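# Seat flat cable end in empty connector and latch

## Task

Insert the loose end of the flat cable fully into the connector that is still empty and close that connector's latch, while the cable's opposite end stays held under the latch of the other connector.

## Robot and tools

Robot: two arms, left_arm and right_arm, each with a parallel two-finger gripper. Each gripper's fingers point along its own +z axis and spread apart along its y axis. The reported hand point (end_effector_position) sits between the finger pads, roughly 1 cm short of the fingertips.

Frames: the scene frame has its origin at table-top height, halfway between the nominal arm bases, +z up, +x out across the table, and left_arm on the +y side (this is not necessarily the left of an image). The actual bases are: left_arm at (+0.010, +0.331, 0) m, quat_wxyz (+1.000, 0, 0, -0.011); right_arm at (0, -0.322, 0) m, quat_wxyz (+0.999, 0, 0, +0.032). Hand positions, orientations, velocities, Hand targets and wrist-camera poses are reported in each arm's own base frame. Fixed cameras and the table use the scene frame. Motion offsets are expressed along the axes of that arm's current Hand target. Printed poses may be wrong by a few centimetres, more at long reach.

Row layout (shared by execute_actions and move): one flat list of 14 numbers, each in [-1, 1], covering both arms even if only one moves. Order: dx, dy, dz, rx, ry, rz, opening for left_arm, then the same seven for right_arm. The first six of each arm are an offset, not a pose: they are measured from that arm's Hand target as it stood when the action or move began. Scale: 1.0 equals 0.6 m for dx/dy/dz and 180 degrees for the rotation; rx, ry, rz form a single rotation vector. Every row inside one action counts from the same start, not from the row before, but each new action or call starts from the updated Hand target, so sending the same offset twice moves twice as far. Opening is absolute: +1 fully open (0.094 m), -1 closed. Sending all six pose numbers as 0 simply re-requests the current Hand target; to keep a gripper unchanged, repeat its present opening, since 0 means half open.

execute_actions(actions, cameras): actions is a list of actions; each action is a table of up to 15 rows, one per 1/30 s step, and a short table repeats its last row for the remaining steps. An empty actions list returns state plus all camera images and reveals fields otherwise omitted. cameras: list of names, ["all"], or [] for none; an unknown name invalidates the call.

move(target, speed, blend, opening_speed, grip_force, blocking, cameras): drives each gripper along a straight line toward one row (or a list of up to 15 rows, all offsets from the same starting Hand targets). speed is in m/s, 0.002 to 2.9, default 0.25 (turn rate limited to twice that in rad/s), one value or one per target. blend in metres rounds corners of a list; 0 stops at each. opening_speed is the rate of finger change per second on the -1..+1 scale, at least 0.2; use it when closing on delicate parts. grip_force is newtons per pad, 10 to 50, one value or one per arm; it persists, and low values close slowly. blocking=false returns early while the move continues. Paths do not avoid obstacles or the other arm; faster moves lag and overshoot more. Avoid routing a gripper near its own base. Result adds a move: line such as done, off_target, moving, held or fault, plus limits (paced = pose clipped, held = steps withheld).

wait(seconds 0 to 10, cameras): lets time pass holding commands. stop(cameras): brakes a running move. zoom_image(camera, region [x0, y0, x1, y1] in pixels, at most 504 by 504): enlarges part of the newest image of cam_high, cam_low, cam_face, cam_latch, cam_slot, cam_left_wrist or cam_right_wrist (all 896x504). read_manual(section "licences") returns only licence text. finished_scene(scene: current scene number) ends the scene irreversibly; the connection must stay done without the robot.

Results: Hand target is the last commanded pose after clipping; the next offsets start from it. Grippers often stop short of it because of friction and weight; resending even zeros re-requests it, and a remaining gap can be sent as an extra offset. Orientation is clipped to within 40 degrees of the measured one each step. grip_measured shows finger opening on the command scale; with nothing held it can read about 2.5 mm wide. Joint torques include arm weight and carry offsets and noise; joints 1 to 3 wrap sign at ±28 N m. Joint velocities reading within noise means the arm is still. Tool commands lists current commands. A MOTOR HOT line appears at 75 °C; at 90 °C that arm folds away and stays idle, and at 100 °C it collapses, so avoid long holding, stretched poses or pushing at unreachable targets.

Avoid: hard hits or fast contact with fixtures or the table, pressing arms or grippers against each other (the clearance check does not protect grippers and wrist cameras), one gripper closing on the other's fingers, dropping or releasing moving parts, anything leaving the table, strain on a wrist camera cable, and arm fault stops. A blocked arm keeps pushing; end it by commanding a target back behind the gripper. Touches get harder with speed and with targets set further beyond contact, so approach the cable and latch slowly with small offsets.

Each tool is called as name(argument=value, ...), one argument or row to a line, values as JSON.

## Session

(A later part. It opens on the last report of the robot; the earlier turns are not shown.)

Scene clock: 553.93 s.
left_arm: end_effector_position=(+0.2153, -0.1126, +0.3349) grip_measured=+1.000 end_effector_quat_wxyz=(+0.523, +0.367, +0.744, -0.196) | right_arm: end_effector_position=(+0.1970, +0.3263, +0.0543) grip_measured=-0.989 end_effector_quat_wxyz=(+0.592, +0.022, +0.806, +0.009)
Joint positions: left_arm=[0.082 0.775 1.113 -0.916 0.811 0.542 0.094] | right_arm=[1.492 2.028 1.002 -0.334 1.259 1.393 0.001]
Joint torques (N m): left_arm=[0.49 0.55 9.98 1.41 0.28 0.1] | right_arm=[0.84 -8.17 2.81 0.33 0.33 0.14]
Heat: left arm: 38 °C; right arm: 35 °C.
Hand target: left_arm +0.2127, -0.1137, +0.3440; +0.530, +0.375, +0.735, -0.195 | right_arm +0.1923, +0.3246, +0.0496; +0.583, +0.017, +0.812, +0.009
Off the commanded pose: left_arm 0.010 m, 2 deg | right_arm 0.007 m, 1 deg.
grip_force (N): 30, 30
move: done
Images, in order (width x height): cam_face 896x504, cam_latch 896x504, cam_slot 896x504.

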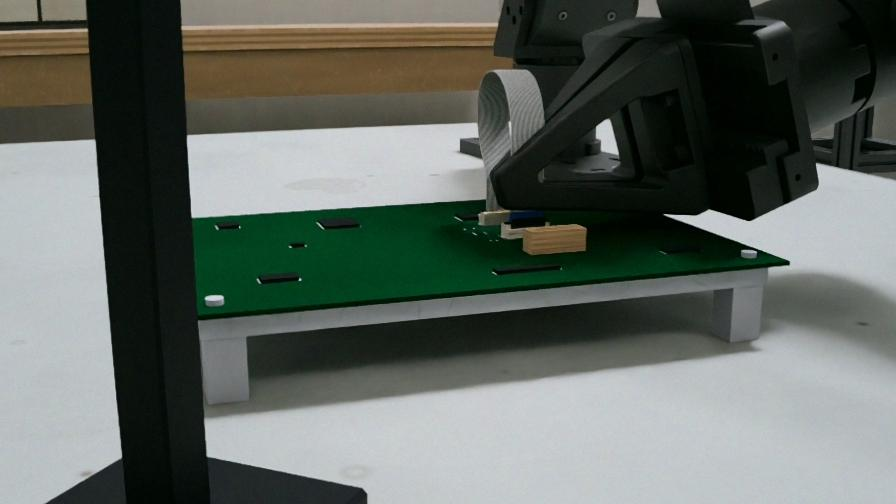

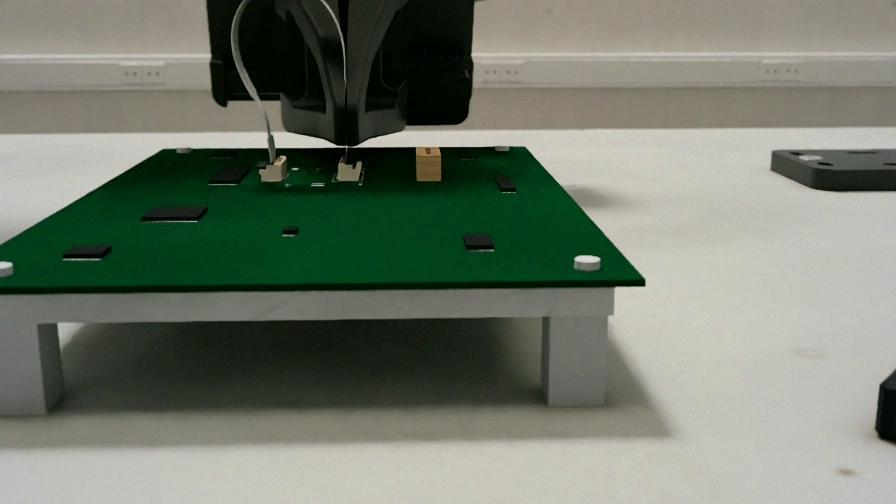

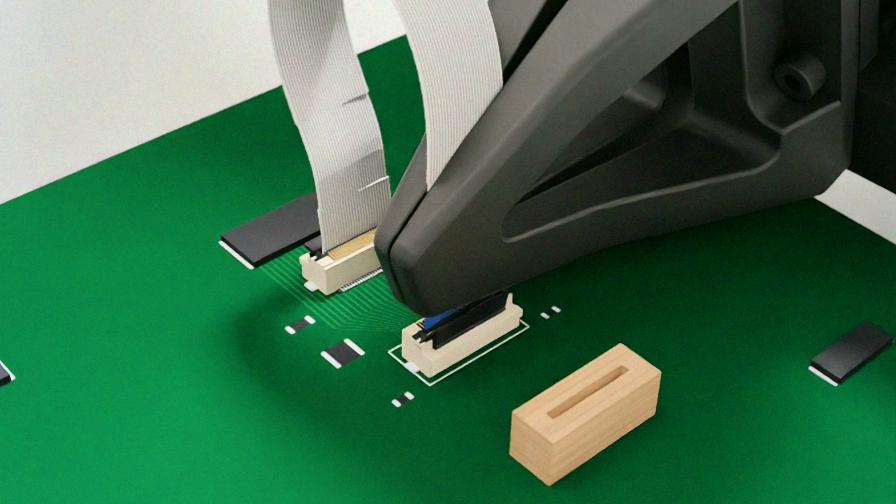

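move(
  target=[0,0,0,0,0,0,1,0.00548,-0.0012,0.00187,0,0,0,-1],
  speed=0.03,
  cameras=["cam_latch","cam_slot","cam_face"],
)

zoom_image(
  camera="cam_slot",
  region=[406, 314, 442, 344],
)

zoom_image(
  camera="cam_latch",
  region=[336, 144, 364, 170],
)

zoom_image(
  camera="cam_face",
  region=[494, 204, 554, 244],
)

Scene clock: 558.33 s.
left_arm: end_effector_position=(+0.2153, -0.1126, +0.3349) grip_measured=+1.000 end_effector_quat_wxyz=(+0.523, +0.367, +0.744, -0.196) | right_arm: end_effector_position=(+0.1970, +0.3263, +0.0543) grip_measured=-0.989 end_effector_quat_wxyz=(+0.591, +0.023, +0.806, +0.010)
Joint positions: left_arm=[0.082 0.775 1.113 -0.916 0.811 0.542 0.094] | right_arm=[1.492 2.028 1.002 -0.334 1.259 1.394 0.001]
Joint torques (N m): left_arm=[0.53 0.59 10.1 1.37 0.25 0.11] | right_arm=[0.84 -7.56 2.43 0.44 0.33 0.17]
Heat: left arm: 38 °C; right arm: 35 °C.
Hand target: left_arm +0.2127, -0.1137, +0.3440; +0.530, +0.375, +0.735, -0.195 | right_arm +0.1923, +0.3240, +0.0461; +0.583, +0.017, +0.812, +0.009
Off the commanded pose: left_arm 0.010 m, 2 deg | right_arm 0.010 m, 1 deg.
grip_force (N): 30, 30
move: done
Images, in order (width x height): cam_face 896x504, cam_latch 896x504, cam_slot 896x504.

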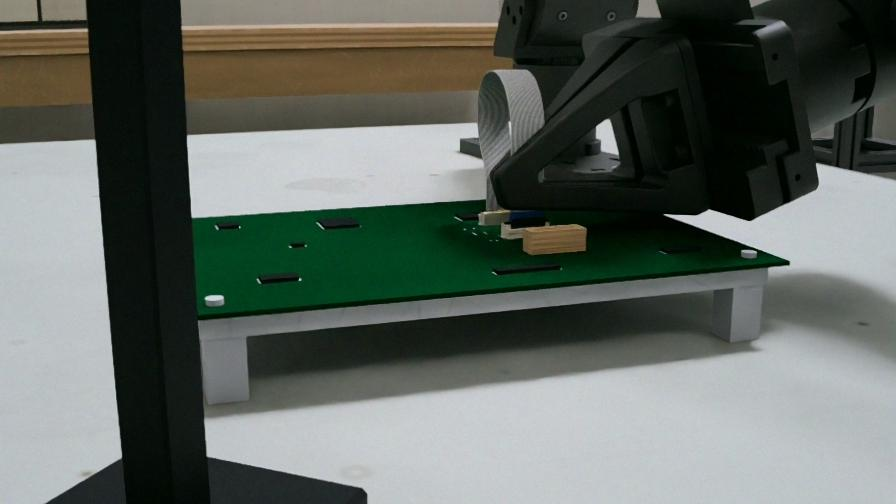

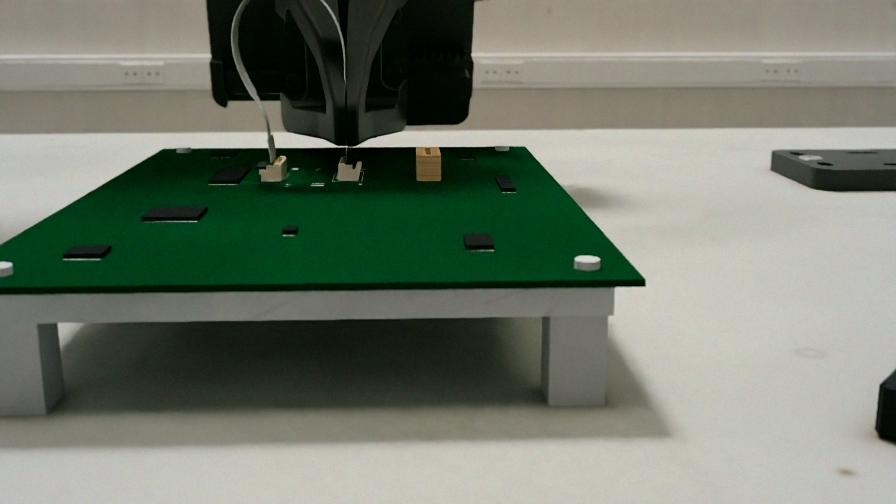

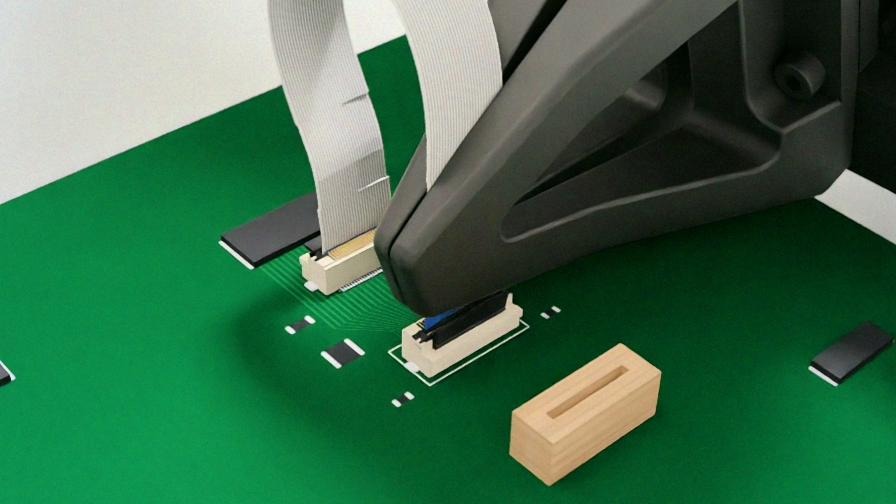

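Scaled by 14.000 from the camera's 896x504 image, which has a finer 1280x720 frame.

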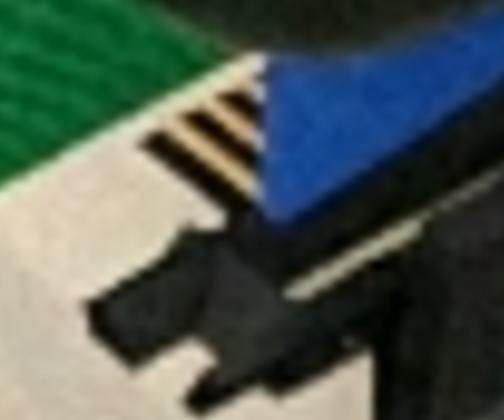

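Scaled by 18.000 from the camera's 896x504 image, which has a finer 1280x720 frame.

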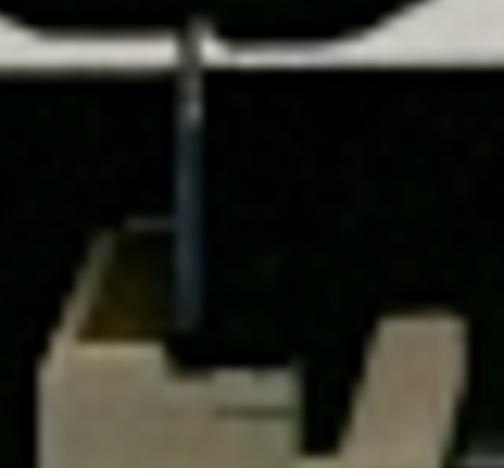

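Scaled by 8.400 from the camera's 896x504 image, which has a finer 1280x720 frame.

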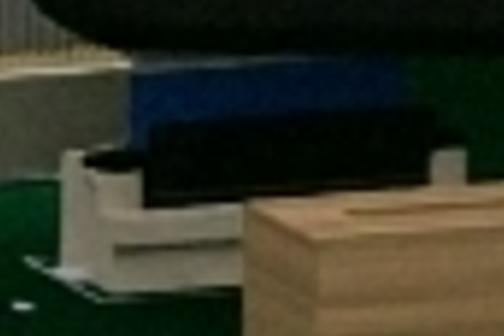

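move(
  target=[0,0,0,0,0,0,1,0.00548,-0.0002,0.00187,0,0,0,-1],
  speed=0.03,
)

move(
  target=[0,0,0,0,0,0,1,0.00548,-0.0006,0.00187,0,0,0,-1],
  speed=0.03,
  cameras=["cam_latch","cam_slot","cam_face"],
)

zoom_image(
  camera="cam_slot",
  region=[406, 314, 442, 344],
)

zoom_image(
  camera="cam_latch",
  region=[336, 144, 364, 170],
)

Scene clock: 560.60 s.
left_arm: end_effector_position=(+0.2153, -0.1126, +0.3349) grip_measured=+1.000 end_effector_quat_wxyz=(+0.523, +0.367, +0.744, -0.196) | right_arm: end_effector_position=(+0.1970, +0.3263, +0.0543) grip_measured=-0.989 end_effector_quat_wxyz=(+0.591, +0.023, +0.806, +0.010)
Joint positions: left_arm=[0.082 0.775 1.113 -0.916 0.811 0.542 0.094] | right_arm=[1.492 2.028 1.002 -0.334 1.259 1.396 0.001]
Joint torques (N m): left_arm=[0.7 0.51 9.94 1.38 0.26 0.12] | right_arm=[0.84 -6.86 2.24 0.53 0.33 0.17]
Heat: left arm: 38 °C; right arm: 35 °C.
Hand target: left_arm +0.2127, -0.1137, +0.3440; +0.530, +0.375, +0.735, -0.195 | right_arm +0.1923, +0.3240, +0.0426; +0.583, +0.017, +0.812, +0.009
Off the commanded pose: left_arm 0.010 m, 2 deg | right_arm 0.013 m, 1 deg.
grip_force (N): 30, 30
move: off_target (right_arm)

Scene clock: 561.30 s.
left_arm: end_effector_position=(+0.2153, -0.1126, +0.3349) grip_measured=+1.000 end_effector_quat_wxyz=(+0.523, +0.367, +0.744, -0.196) | right_arm: end_effector_position=(+0.1967, +0.3253, +0.0539) grip_measured=-0.989 end_effector_quat_wxyz=(+0.593, +0.023, +0.805, +0.010)
Joint positions: left_arm=[0.082 0.775 1.113 -0.916 0.811 0.542 0.094] | right_arm=[1.493 2.028 0.997 -0.332 1.262 1.398 0.001]
Joint torques (N m): left_arm=[0.46 0.47 10.17 1.38 0.29 0.11] | right_arm=[0.77 -6.17 2.29 0.61 0.3 0.16]
Heat: left arm: 38 °C; right arm: 35 °C.
Hand target: left_arm +0.2127, -0.1137, +0.3440; +0.530, +0.375, +0.735, -0.195 | right_arm +0.1922, +0.3238, +0.0391; +0.584, +0.017, +0.812, +0.009
Off the commanded pose: left_arm 0.010 m, 2 deg | right_arm 0.015 m, 1 deg.
grip_force (N): 30, 30
move: off_target (right_arm)
Images, in order (width x height): cam_face 896x504, cam_latch 896x504, cam_slot 896x504.

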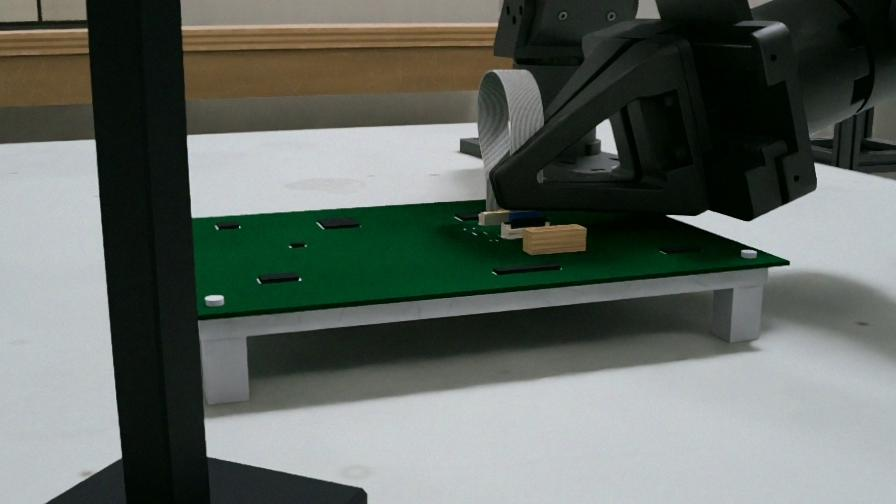

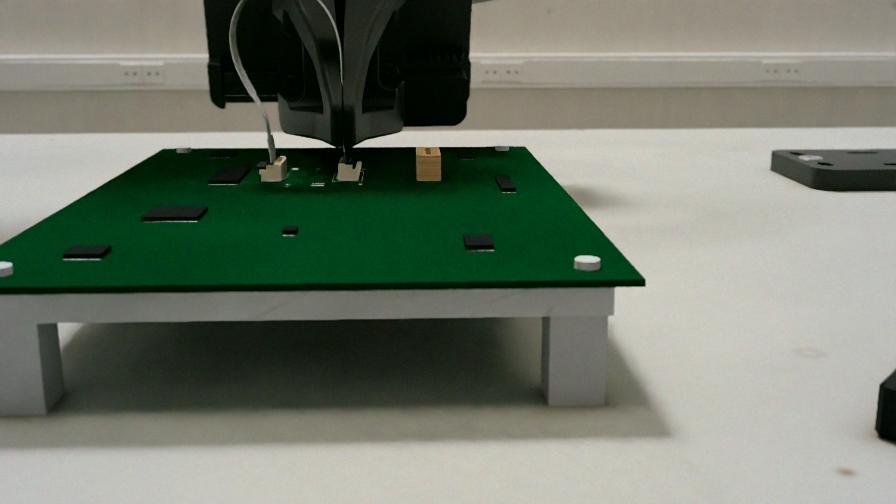

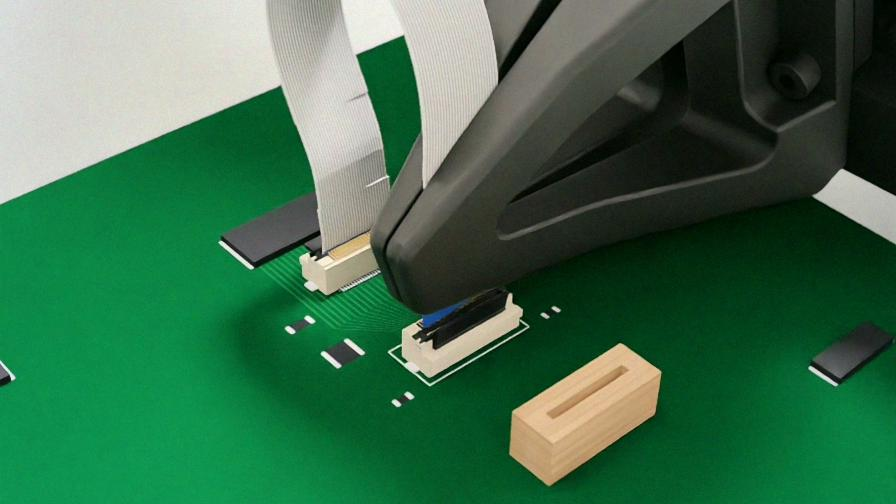

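Scaled by 14.000 from the camera's 896x504 image, which has a finer 1280x720 frame.

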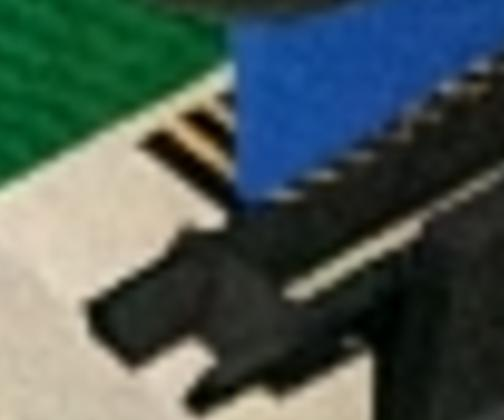

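Scaled by 18.000 from the camera's 896x504 image, which has a finer 1280x720 frame.

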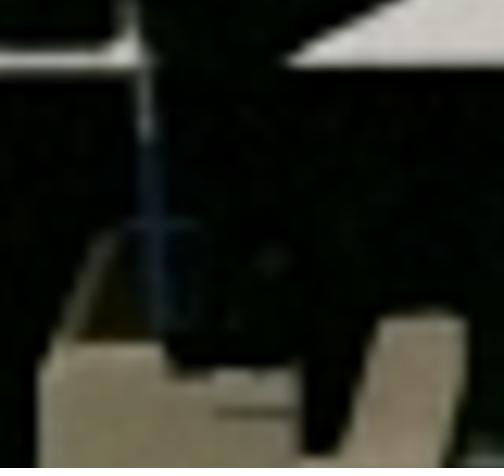

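zoom_image(
  camera="cam_slot",
  region=[296, 232, 346, 274],
)

zoom_image(
  camera="cam_slot",
  region=[396, 298, 446, 340],
)

Scaled by 10.080 from the camera's 896x504 image, which has a finer 1280x720 frame.

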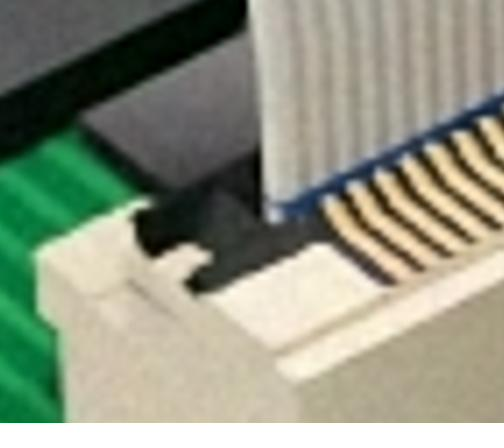

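Scaled by 10.080 from the camera's 896x504 image, which has a finer 1280x720 frame.

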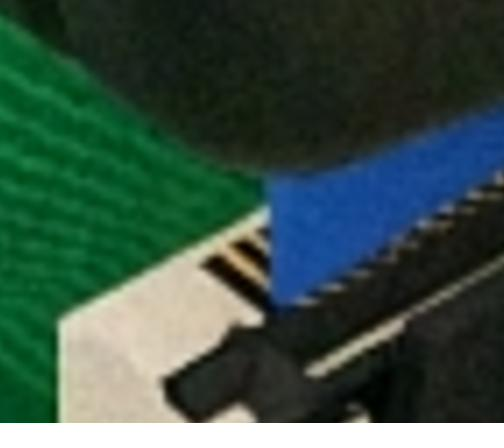

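move(
  target=[0,0,0,0,0,0,1,-0.0159,0.0014,-0.0031,0,0,0,-1],
  speed=0.05,
  cameras=["cam_latch","cam_slot","cam_face"],
)

zoom_image(
  camera="cam_latch",
  region=[336, 144, 364, 170],
)

zoom_image(
  camera="cam_face",
  region=[494, 204, 554, 244],
)

Scene clock: 578.13 s.
left_arm: end_effector_position=(+0.2153, -0.1126, +0.3349) grip_measured=+1.000 end_effector_quat_wxyz=(+0.523, +0.367, +0.744, -0.196) | right_arm: end_effector_position=(+0.1967, +0.3253, +0.0539) grip_measured=-0.989 end_effector_quat_wxyz=(+0.593, +0.022, +0.805, +0.009)
Joint positions: left_arm=[0.082 0.775 1.113 -0.916 0.811 0.542 0.094] | right_arm=[1.493 2.028 0.997 -0.332 1.262 1.395 0.001]
Joint torques (N m): left_arm=[0.38 0.62 9.83 1.39 0.31 0.1] | right_arm=[0.44 -8.12 2.85 0.42 0.3 0.06]
Heat: left arm: 38 °C; right arm: 34 °C.
Hand target: left_arm +0.2127, -0.1137, +0.3440; +0.530, +0.375, +0.735, -0.195 | right_arm +0.1935, +0.3243, +0.0488; +0.584, +0.017, +0.812, +0.009
Off the commanded pose: left_arm 0.010 m, 2 deg | right_arm 0.006 m, 1 deg.
grip_force (N): 30, 30
move: done
Images, in order (width x height): cam_face 896x504, cam_latch 896x504, cam_slot 896x504.

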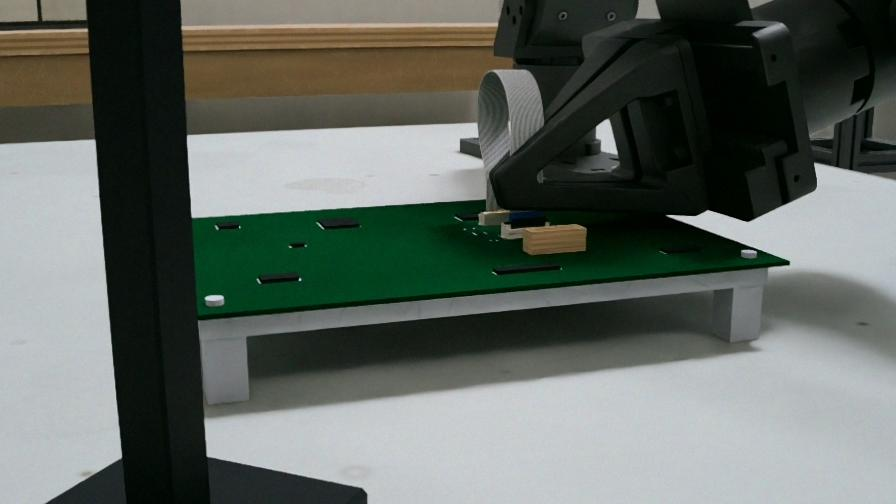

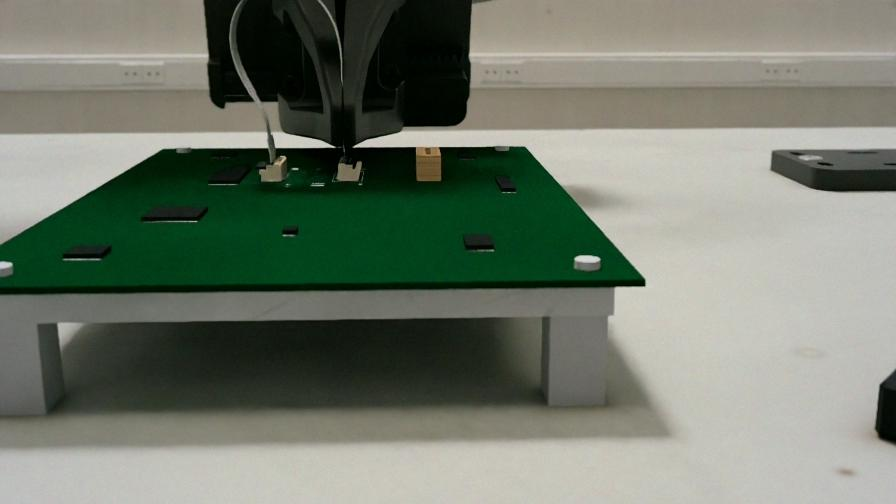

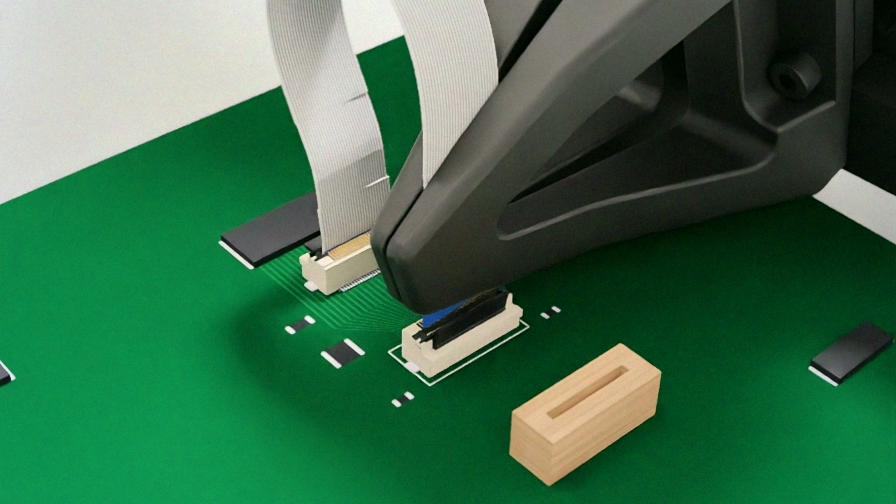

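Scaled by 18.000 from the camera's 896x504 image, which has a finer 1280x720 frame.

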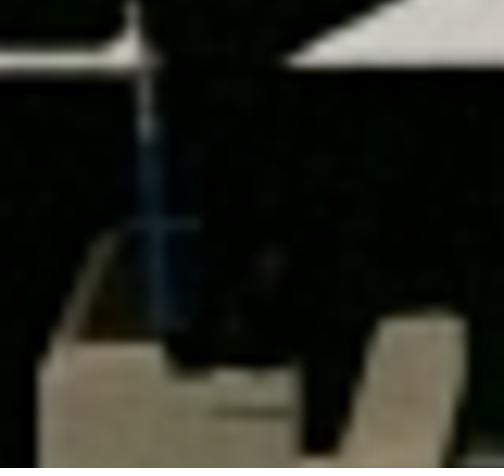

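Scaled by 8.400 from the camera's 896x504 image, which has a finer 1280x720 frame.

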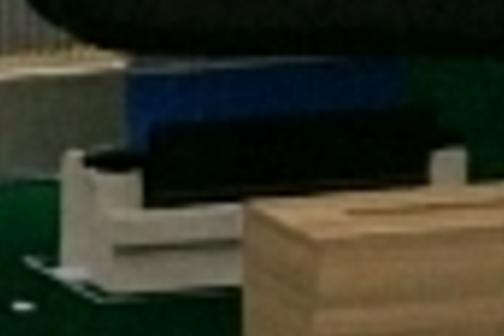

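zoom_image(
  camera="cam_latch",
  region=[337, 150, 353, 166],
)

Scaled by 31.500 from the camera's 896x504 image, which has a finer 1280x720 frame.

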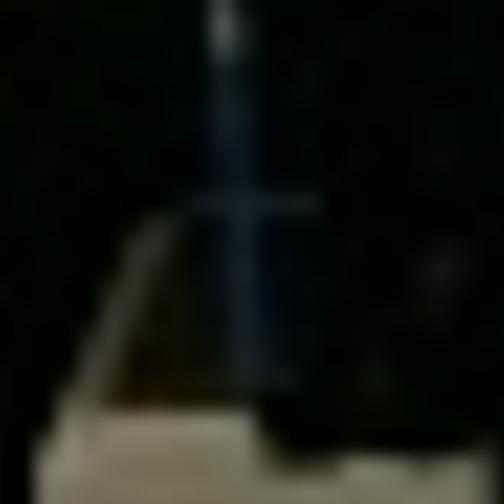

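zoom_image(
  camera="cam_slot",
  region=[404, 292, 464, 340],
)

zoom_image(
  camera="cam_slot",
  region=[444, 276, 504, 324],
)

Scaled by 8.400 from the camera's 896x504 image, which has a finer 1280x720 frame.

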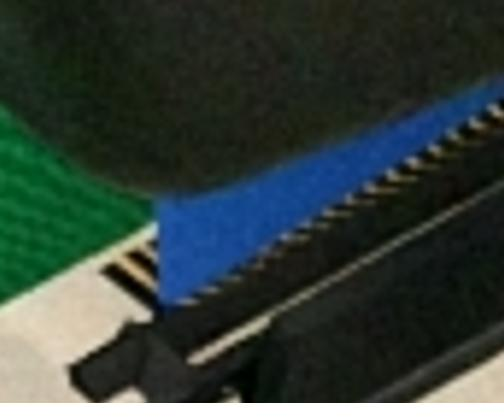

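Scaled by 8.400 from the camera's 896x504 image, which has a finer 1280x720 frame.

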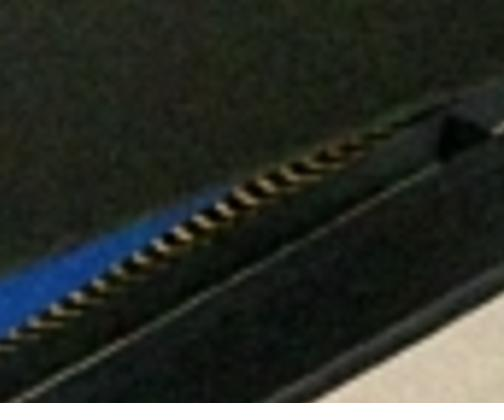

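move(
  target=[
    [0,0,0,0,0,0,1,-0.01292,-0.00418,0.00029,0.00511,-0.01382,0.0009,-1],
    [0,0,0,0,0,0,1,-0.05085,0.01647,0.00543,0.01051,-0.00038,0.00355,-1],
  ],
  speed=0.04,
  blend=[0.004,0],
)

Scene clock: 596.33 s.
left_arm: end_effector_position=(+0.2153, -0.1126, +0.3349) grip_measured=+1.000 end_effector_quat_wxyz=(+0.523, +0.367, +0.744, -0.196) | right_arm: end_effector_position=(+0.2014, +0.3296, +0.0581) grip_measured=-0.989 end_effector_quat_wxyz=(+0.571, +0.012, +0.821, -0.014)
Joint positions: left_arm=[0.082 0.775 1.113 -0.916 0.811 0.542 0.094] | right_arm=[1.472 2.028 1.074 -0.459 1.21 1.393 0.001]
Joint torques (N m): left_arm=[0.57 0.57 10 1.39 0.25 0.13] | right_arm=[-0.72 -10.45 5.24 0.32 0.75 0.07]
Heat: left arm: 38 °C; right arm: 35 °C.
Hand target: left_arm +0.2127, -0.1137, +0.3440; +0.530, +0.375, +0.735, -0.195 | right_arm +0.2066, +0.3330, +0.0770; +0.583, +0.032, +0.812, -0.001
Off the commanded pose: left_arm 0.010 m, 2 deg | right_arm 0.020 m, 3 deg.
grip_force (N): 30, 30
move: off_target (right_arm)

move(
  target=[0,0,0,0,0,0,1,-0.012,0,0,0,0,0,-1],
  speed=0.05,
  cameras=["cam_latch","cam_slot","cam_face"],
)

Scene clock: 597.93 s.
left_arm: end_effector_position=(+0.2153, -0.1126, +0.3349) grip_measured=+1.000 end_effector_quat_wxyz=(+0.523, +0.367, +0.744, -0.196) | right_arm: end_effector_position=(+0.2030, +0.3287, +0.0612) grip_measured=-0.989 end_effector_quat_wxyz=(+0.570, +0.010, +0.822, -0.018)
Joint positions: left_arm=[0.082 0.775 1.113 -0.916 0.811 0.542 0.094] | right_arm=[1.466 2.017 1.074 -0.464 1.208 1.377 0.001]
Joint torques (N m): left_arm=[0.57 0.65 9.94 1.43 0.3 0.15] | right_arm=[-0.83 -11.1 5.44 0.33 0.76 0.06]
Heat: left arm: 38 °C; right arm: 36 °C.
Hand target: left_arm +0.2127, -0.1137, +0.3440; +0.530, +0.375, +0.735, -0.195 | right_arm +0.2088, +0.3327, +0.0838; +0.584, +0.031, +0.811, -0.001
Off the commanded pose: left_arm 0.010 m, 2 deg | right_arm 0.024 m, 4 deg.
grip_force (N): 30, 30
move: off_target (right_arm)
Images, in order (width x height): cam_face 896x504, cam_latch 896x504, cam_slot 896x504.

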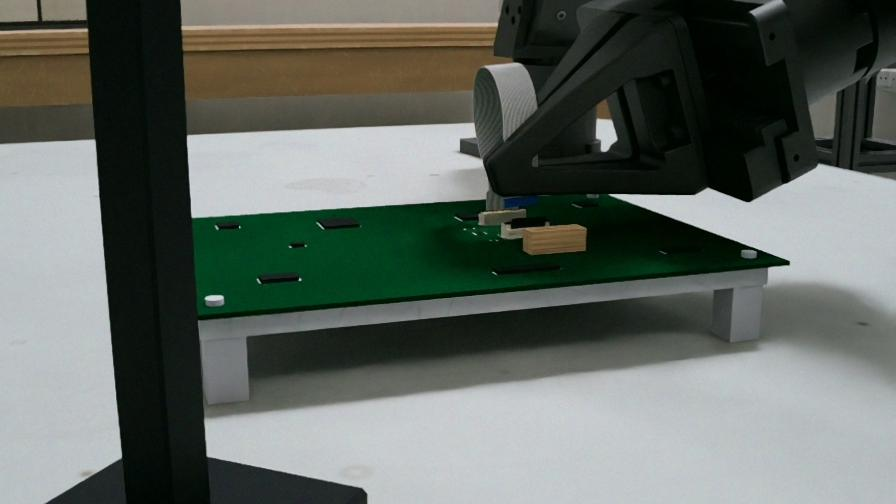

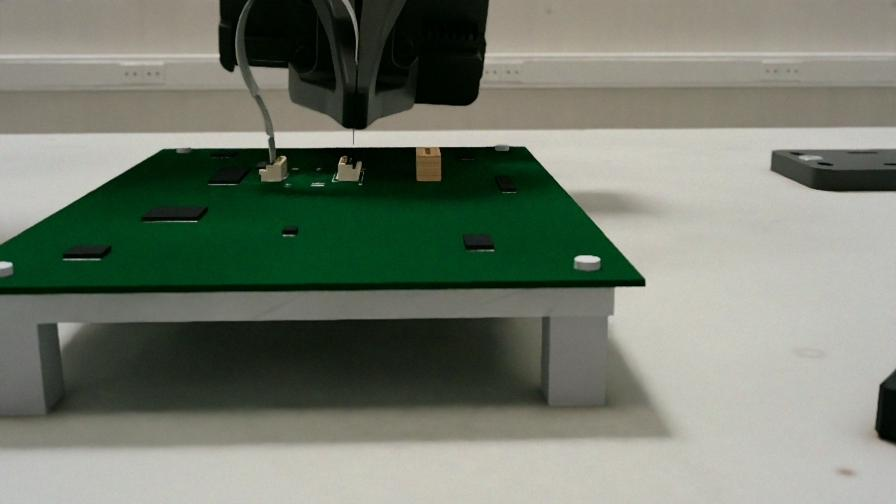

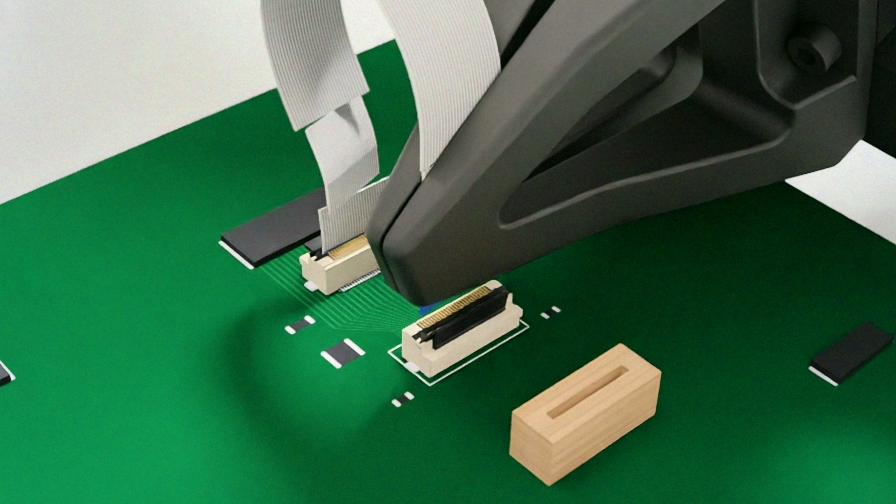

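zoom_image(
  camera="cam_slot",
  region=[394, 272, 530, 382],
)

zoom_image(
  camera="cam_slot",
  region=[406, 314, 442, 344],
)

zoom_image(
  camera="cam_slot",
  region=[480, 274, 528, 314],
)

zoom_image(
  camera="cam_latch",
  region=[336, 120, 372, 180],
)

Scaled by 3.706 from the camera's 896x504 image, which has a finer 1280x720 frame.

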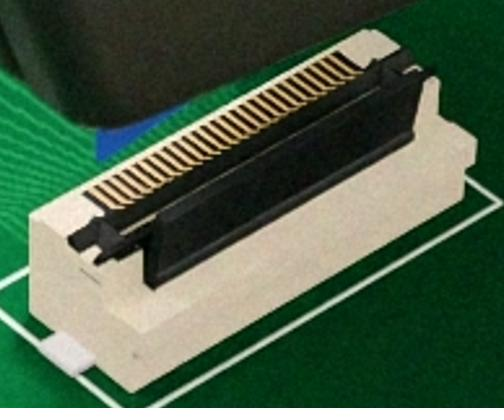

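Scaled by 14.000 from the camera's 896x504 image, which has a finer 1280x720 frame.

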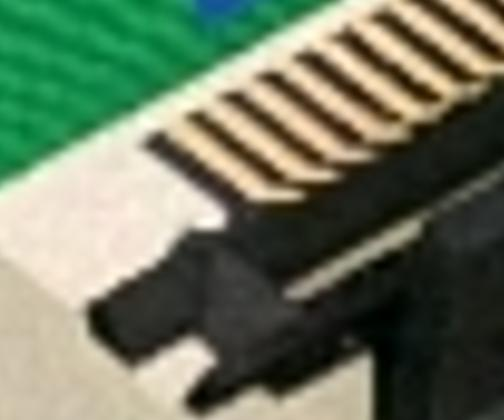

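Scaled by 10.500 from the camera's 896x504 image, which has a finer 1280x720 frame.

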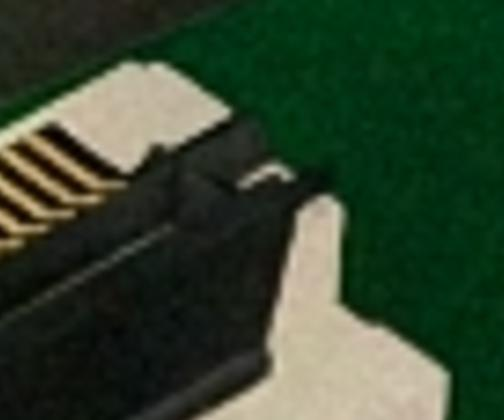

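Scaled by 8.400 from the camera's 896x504 image, which has a finer 1280x720 frame.

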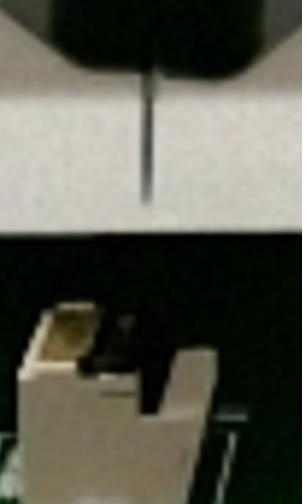

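zoom_image(
  camera="cam_face",
  region=[472, 186, 556, 242],
)

zoom_image(
  camera="cam_slot",
  region=[290, 214, 400, 300],
)

Scaled by 6.000 from the camera's 896x504 image, which has a finer 1280x720 frame.

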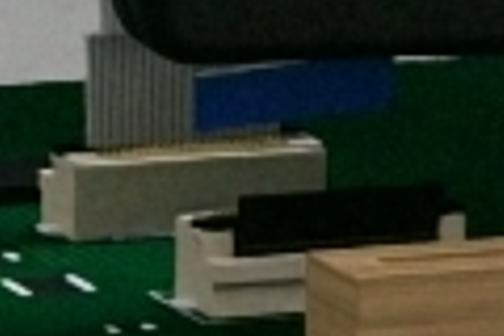

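Scaled by 4.582 from the camera's 896x504 image, which has a finer 1280x720 frame.

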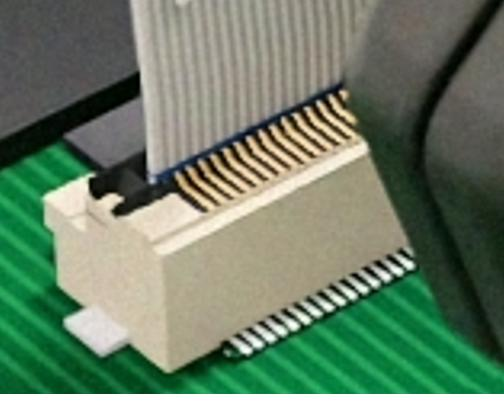

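move(
  target=[0,0,0,0,0,0,1,0.03555,-0.01208,-0.00352,0,-0.015,0,-1],
  speed=0.04,
  cameras=["cam_latch","cam_slot","cam_face"],
)

zoom_image(
  camera="cam_slot",
  region=[394, 272, 530, 382],
)

zoom_image(
  camera="cam_latch",
  region=[336, 144, 364, 170],
)

zoom_image(
  camera="cam_face",
  region=[494, 204, 554, 244],
)

Scene clock: 616.80 s.
left_arm: end_effector_position=(+0.2153, -0.1126, +0.3349) grip_measured=+1.000 end_effector_quat_wxyz=(+0.523, +0.367, +0.744, -0.196) | right_arm: end_effector_position=(+0.1993, +0.3267, +0.0615) grip_measured=-0.989 end_effector_quat_wxyz=(+0.585, +0.025, +0.810, -0.006)
Joint positions: left_arm=[0.082 0.775 1.113 -0.916 0.811 0.542 0.094] | right_arm=[1.483 2.029 1.062 -0.464 1.247 1.445 0.001]
Joint torques (N m): left_arm=[0.46 0.65 9.95 1.41 0.29 0.09] | right_arm=[0.46 -7.32 3.19 0.53 0.87 0.17]
Heat: left arm: 38 °C; right arm: 38 °C.
Hand target: left_arm +0.2127, -0.1137, +0.3440; +0.530, +0.375, +0.735, -0.195 | right_arm +0.1998, +0.3265, +0.0641; +0.603, +0.031, +0.797, -0.002
Off the commanded pose: left_arm 0.010 m, 2 deg | right_arm 0.003 m, 3 deg.
grip_force (N): 30, 30
move: off_target (right_arm)
Images, in order (width x height): cam_face 896x504, cam_latch 896x504, cam_slot 896x504.

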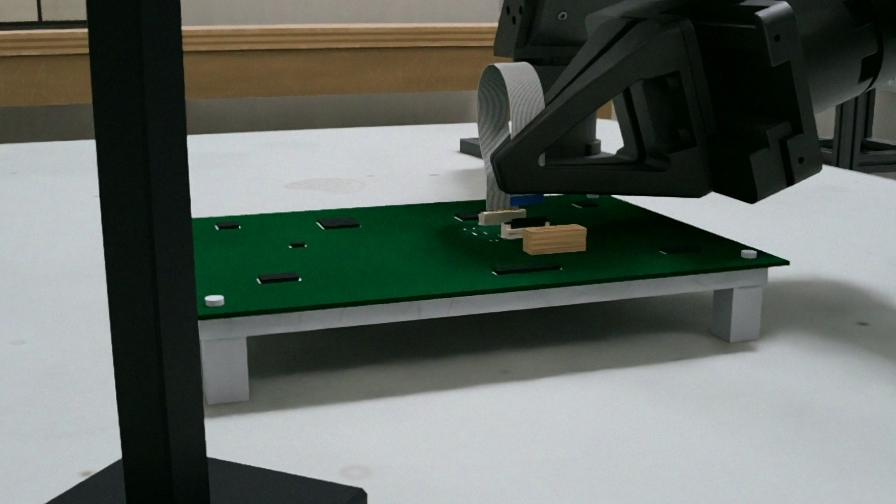

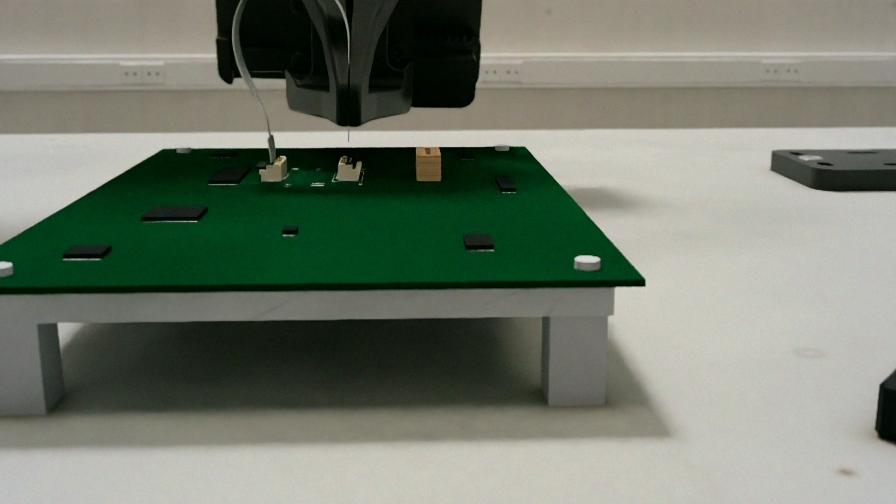

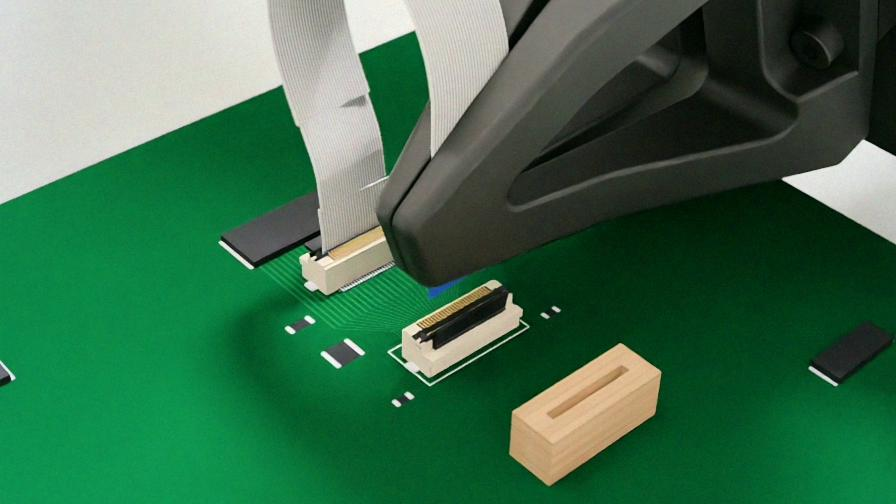

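Scaled by 3.706 from the camera's 896x504 image, which has a finer 1280x720 frame.

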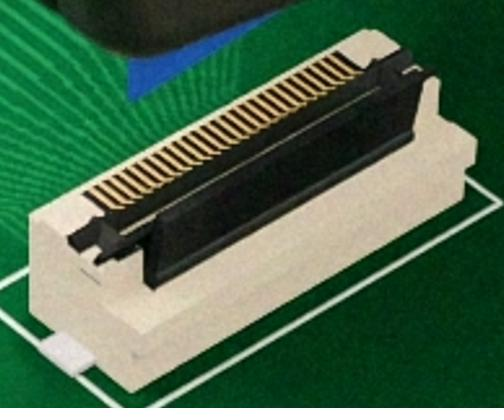

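Scaled by 18.000 from the camera's 896x504 image, which has a finer 1280x720 frame.

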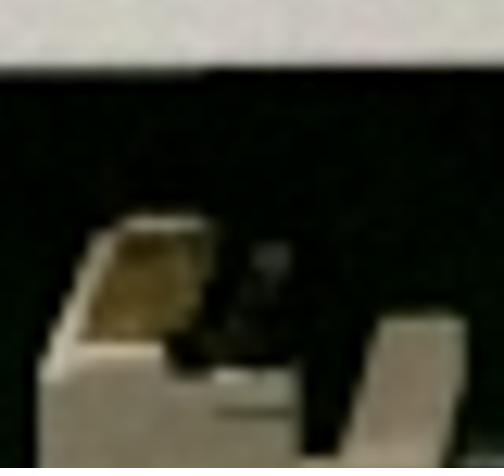

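Scaled by 8.400 from the camera's 896x504 image, which has a finer 1280x720 frame.

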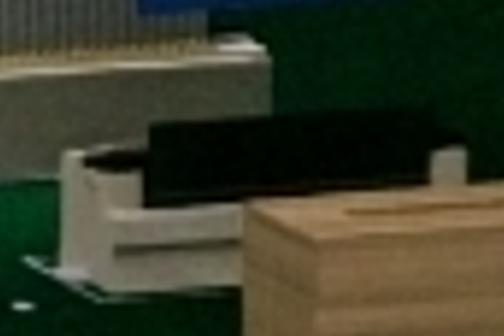

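zoom_image(
  camera="cam_latch",
  region=[336, 120, 364, 146],
)

zoom_image(
  camera="cam_slot",
  region=[420, 262, 480, 310],
)

zoom_image(
  camera="cam_face",
  region=[494, 184, 554, 224],
)

Scaled by 18.000 from the camera's 896x504 image, which has a finer 1280x720 frame.

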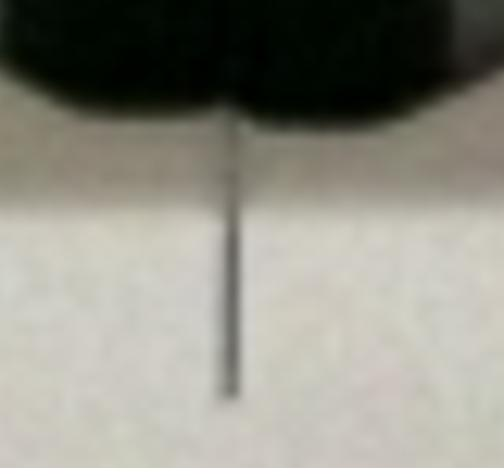

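Scaled by 8.400 from the camera's 896x504 image, which has a finer 1280x720 frame.

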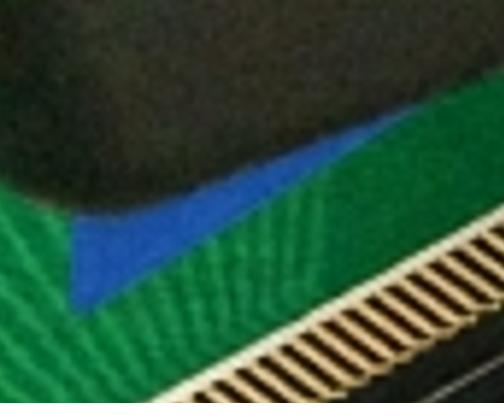

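Scaled by 8.400 from the camera's 896x504 image, which has a finer 1280x720 frame.

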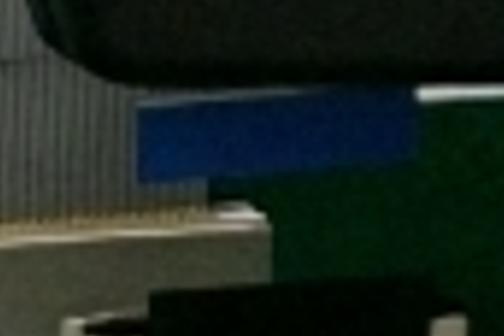

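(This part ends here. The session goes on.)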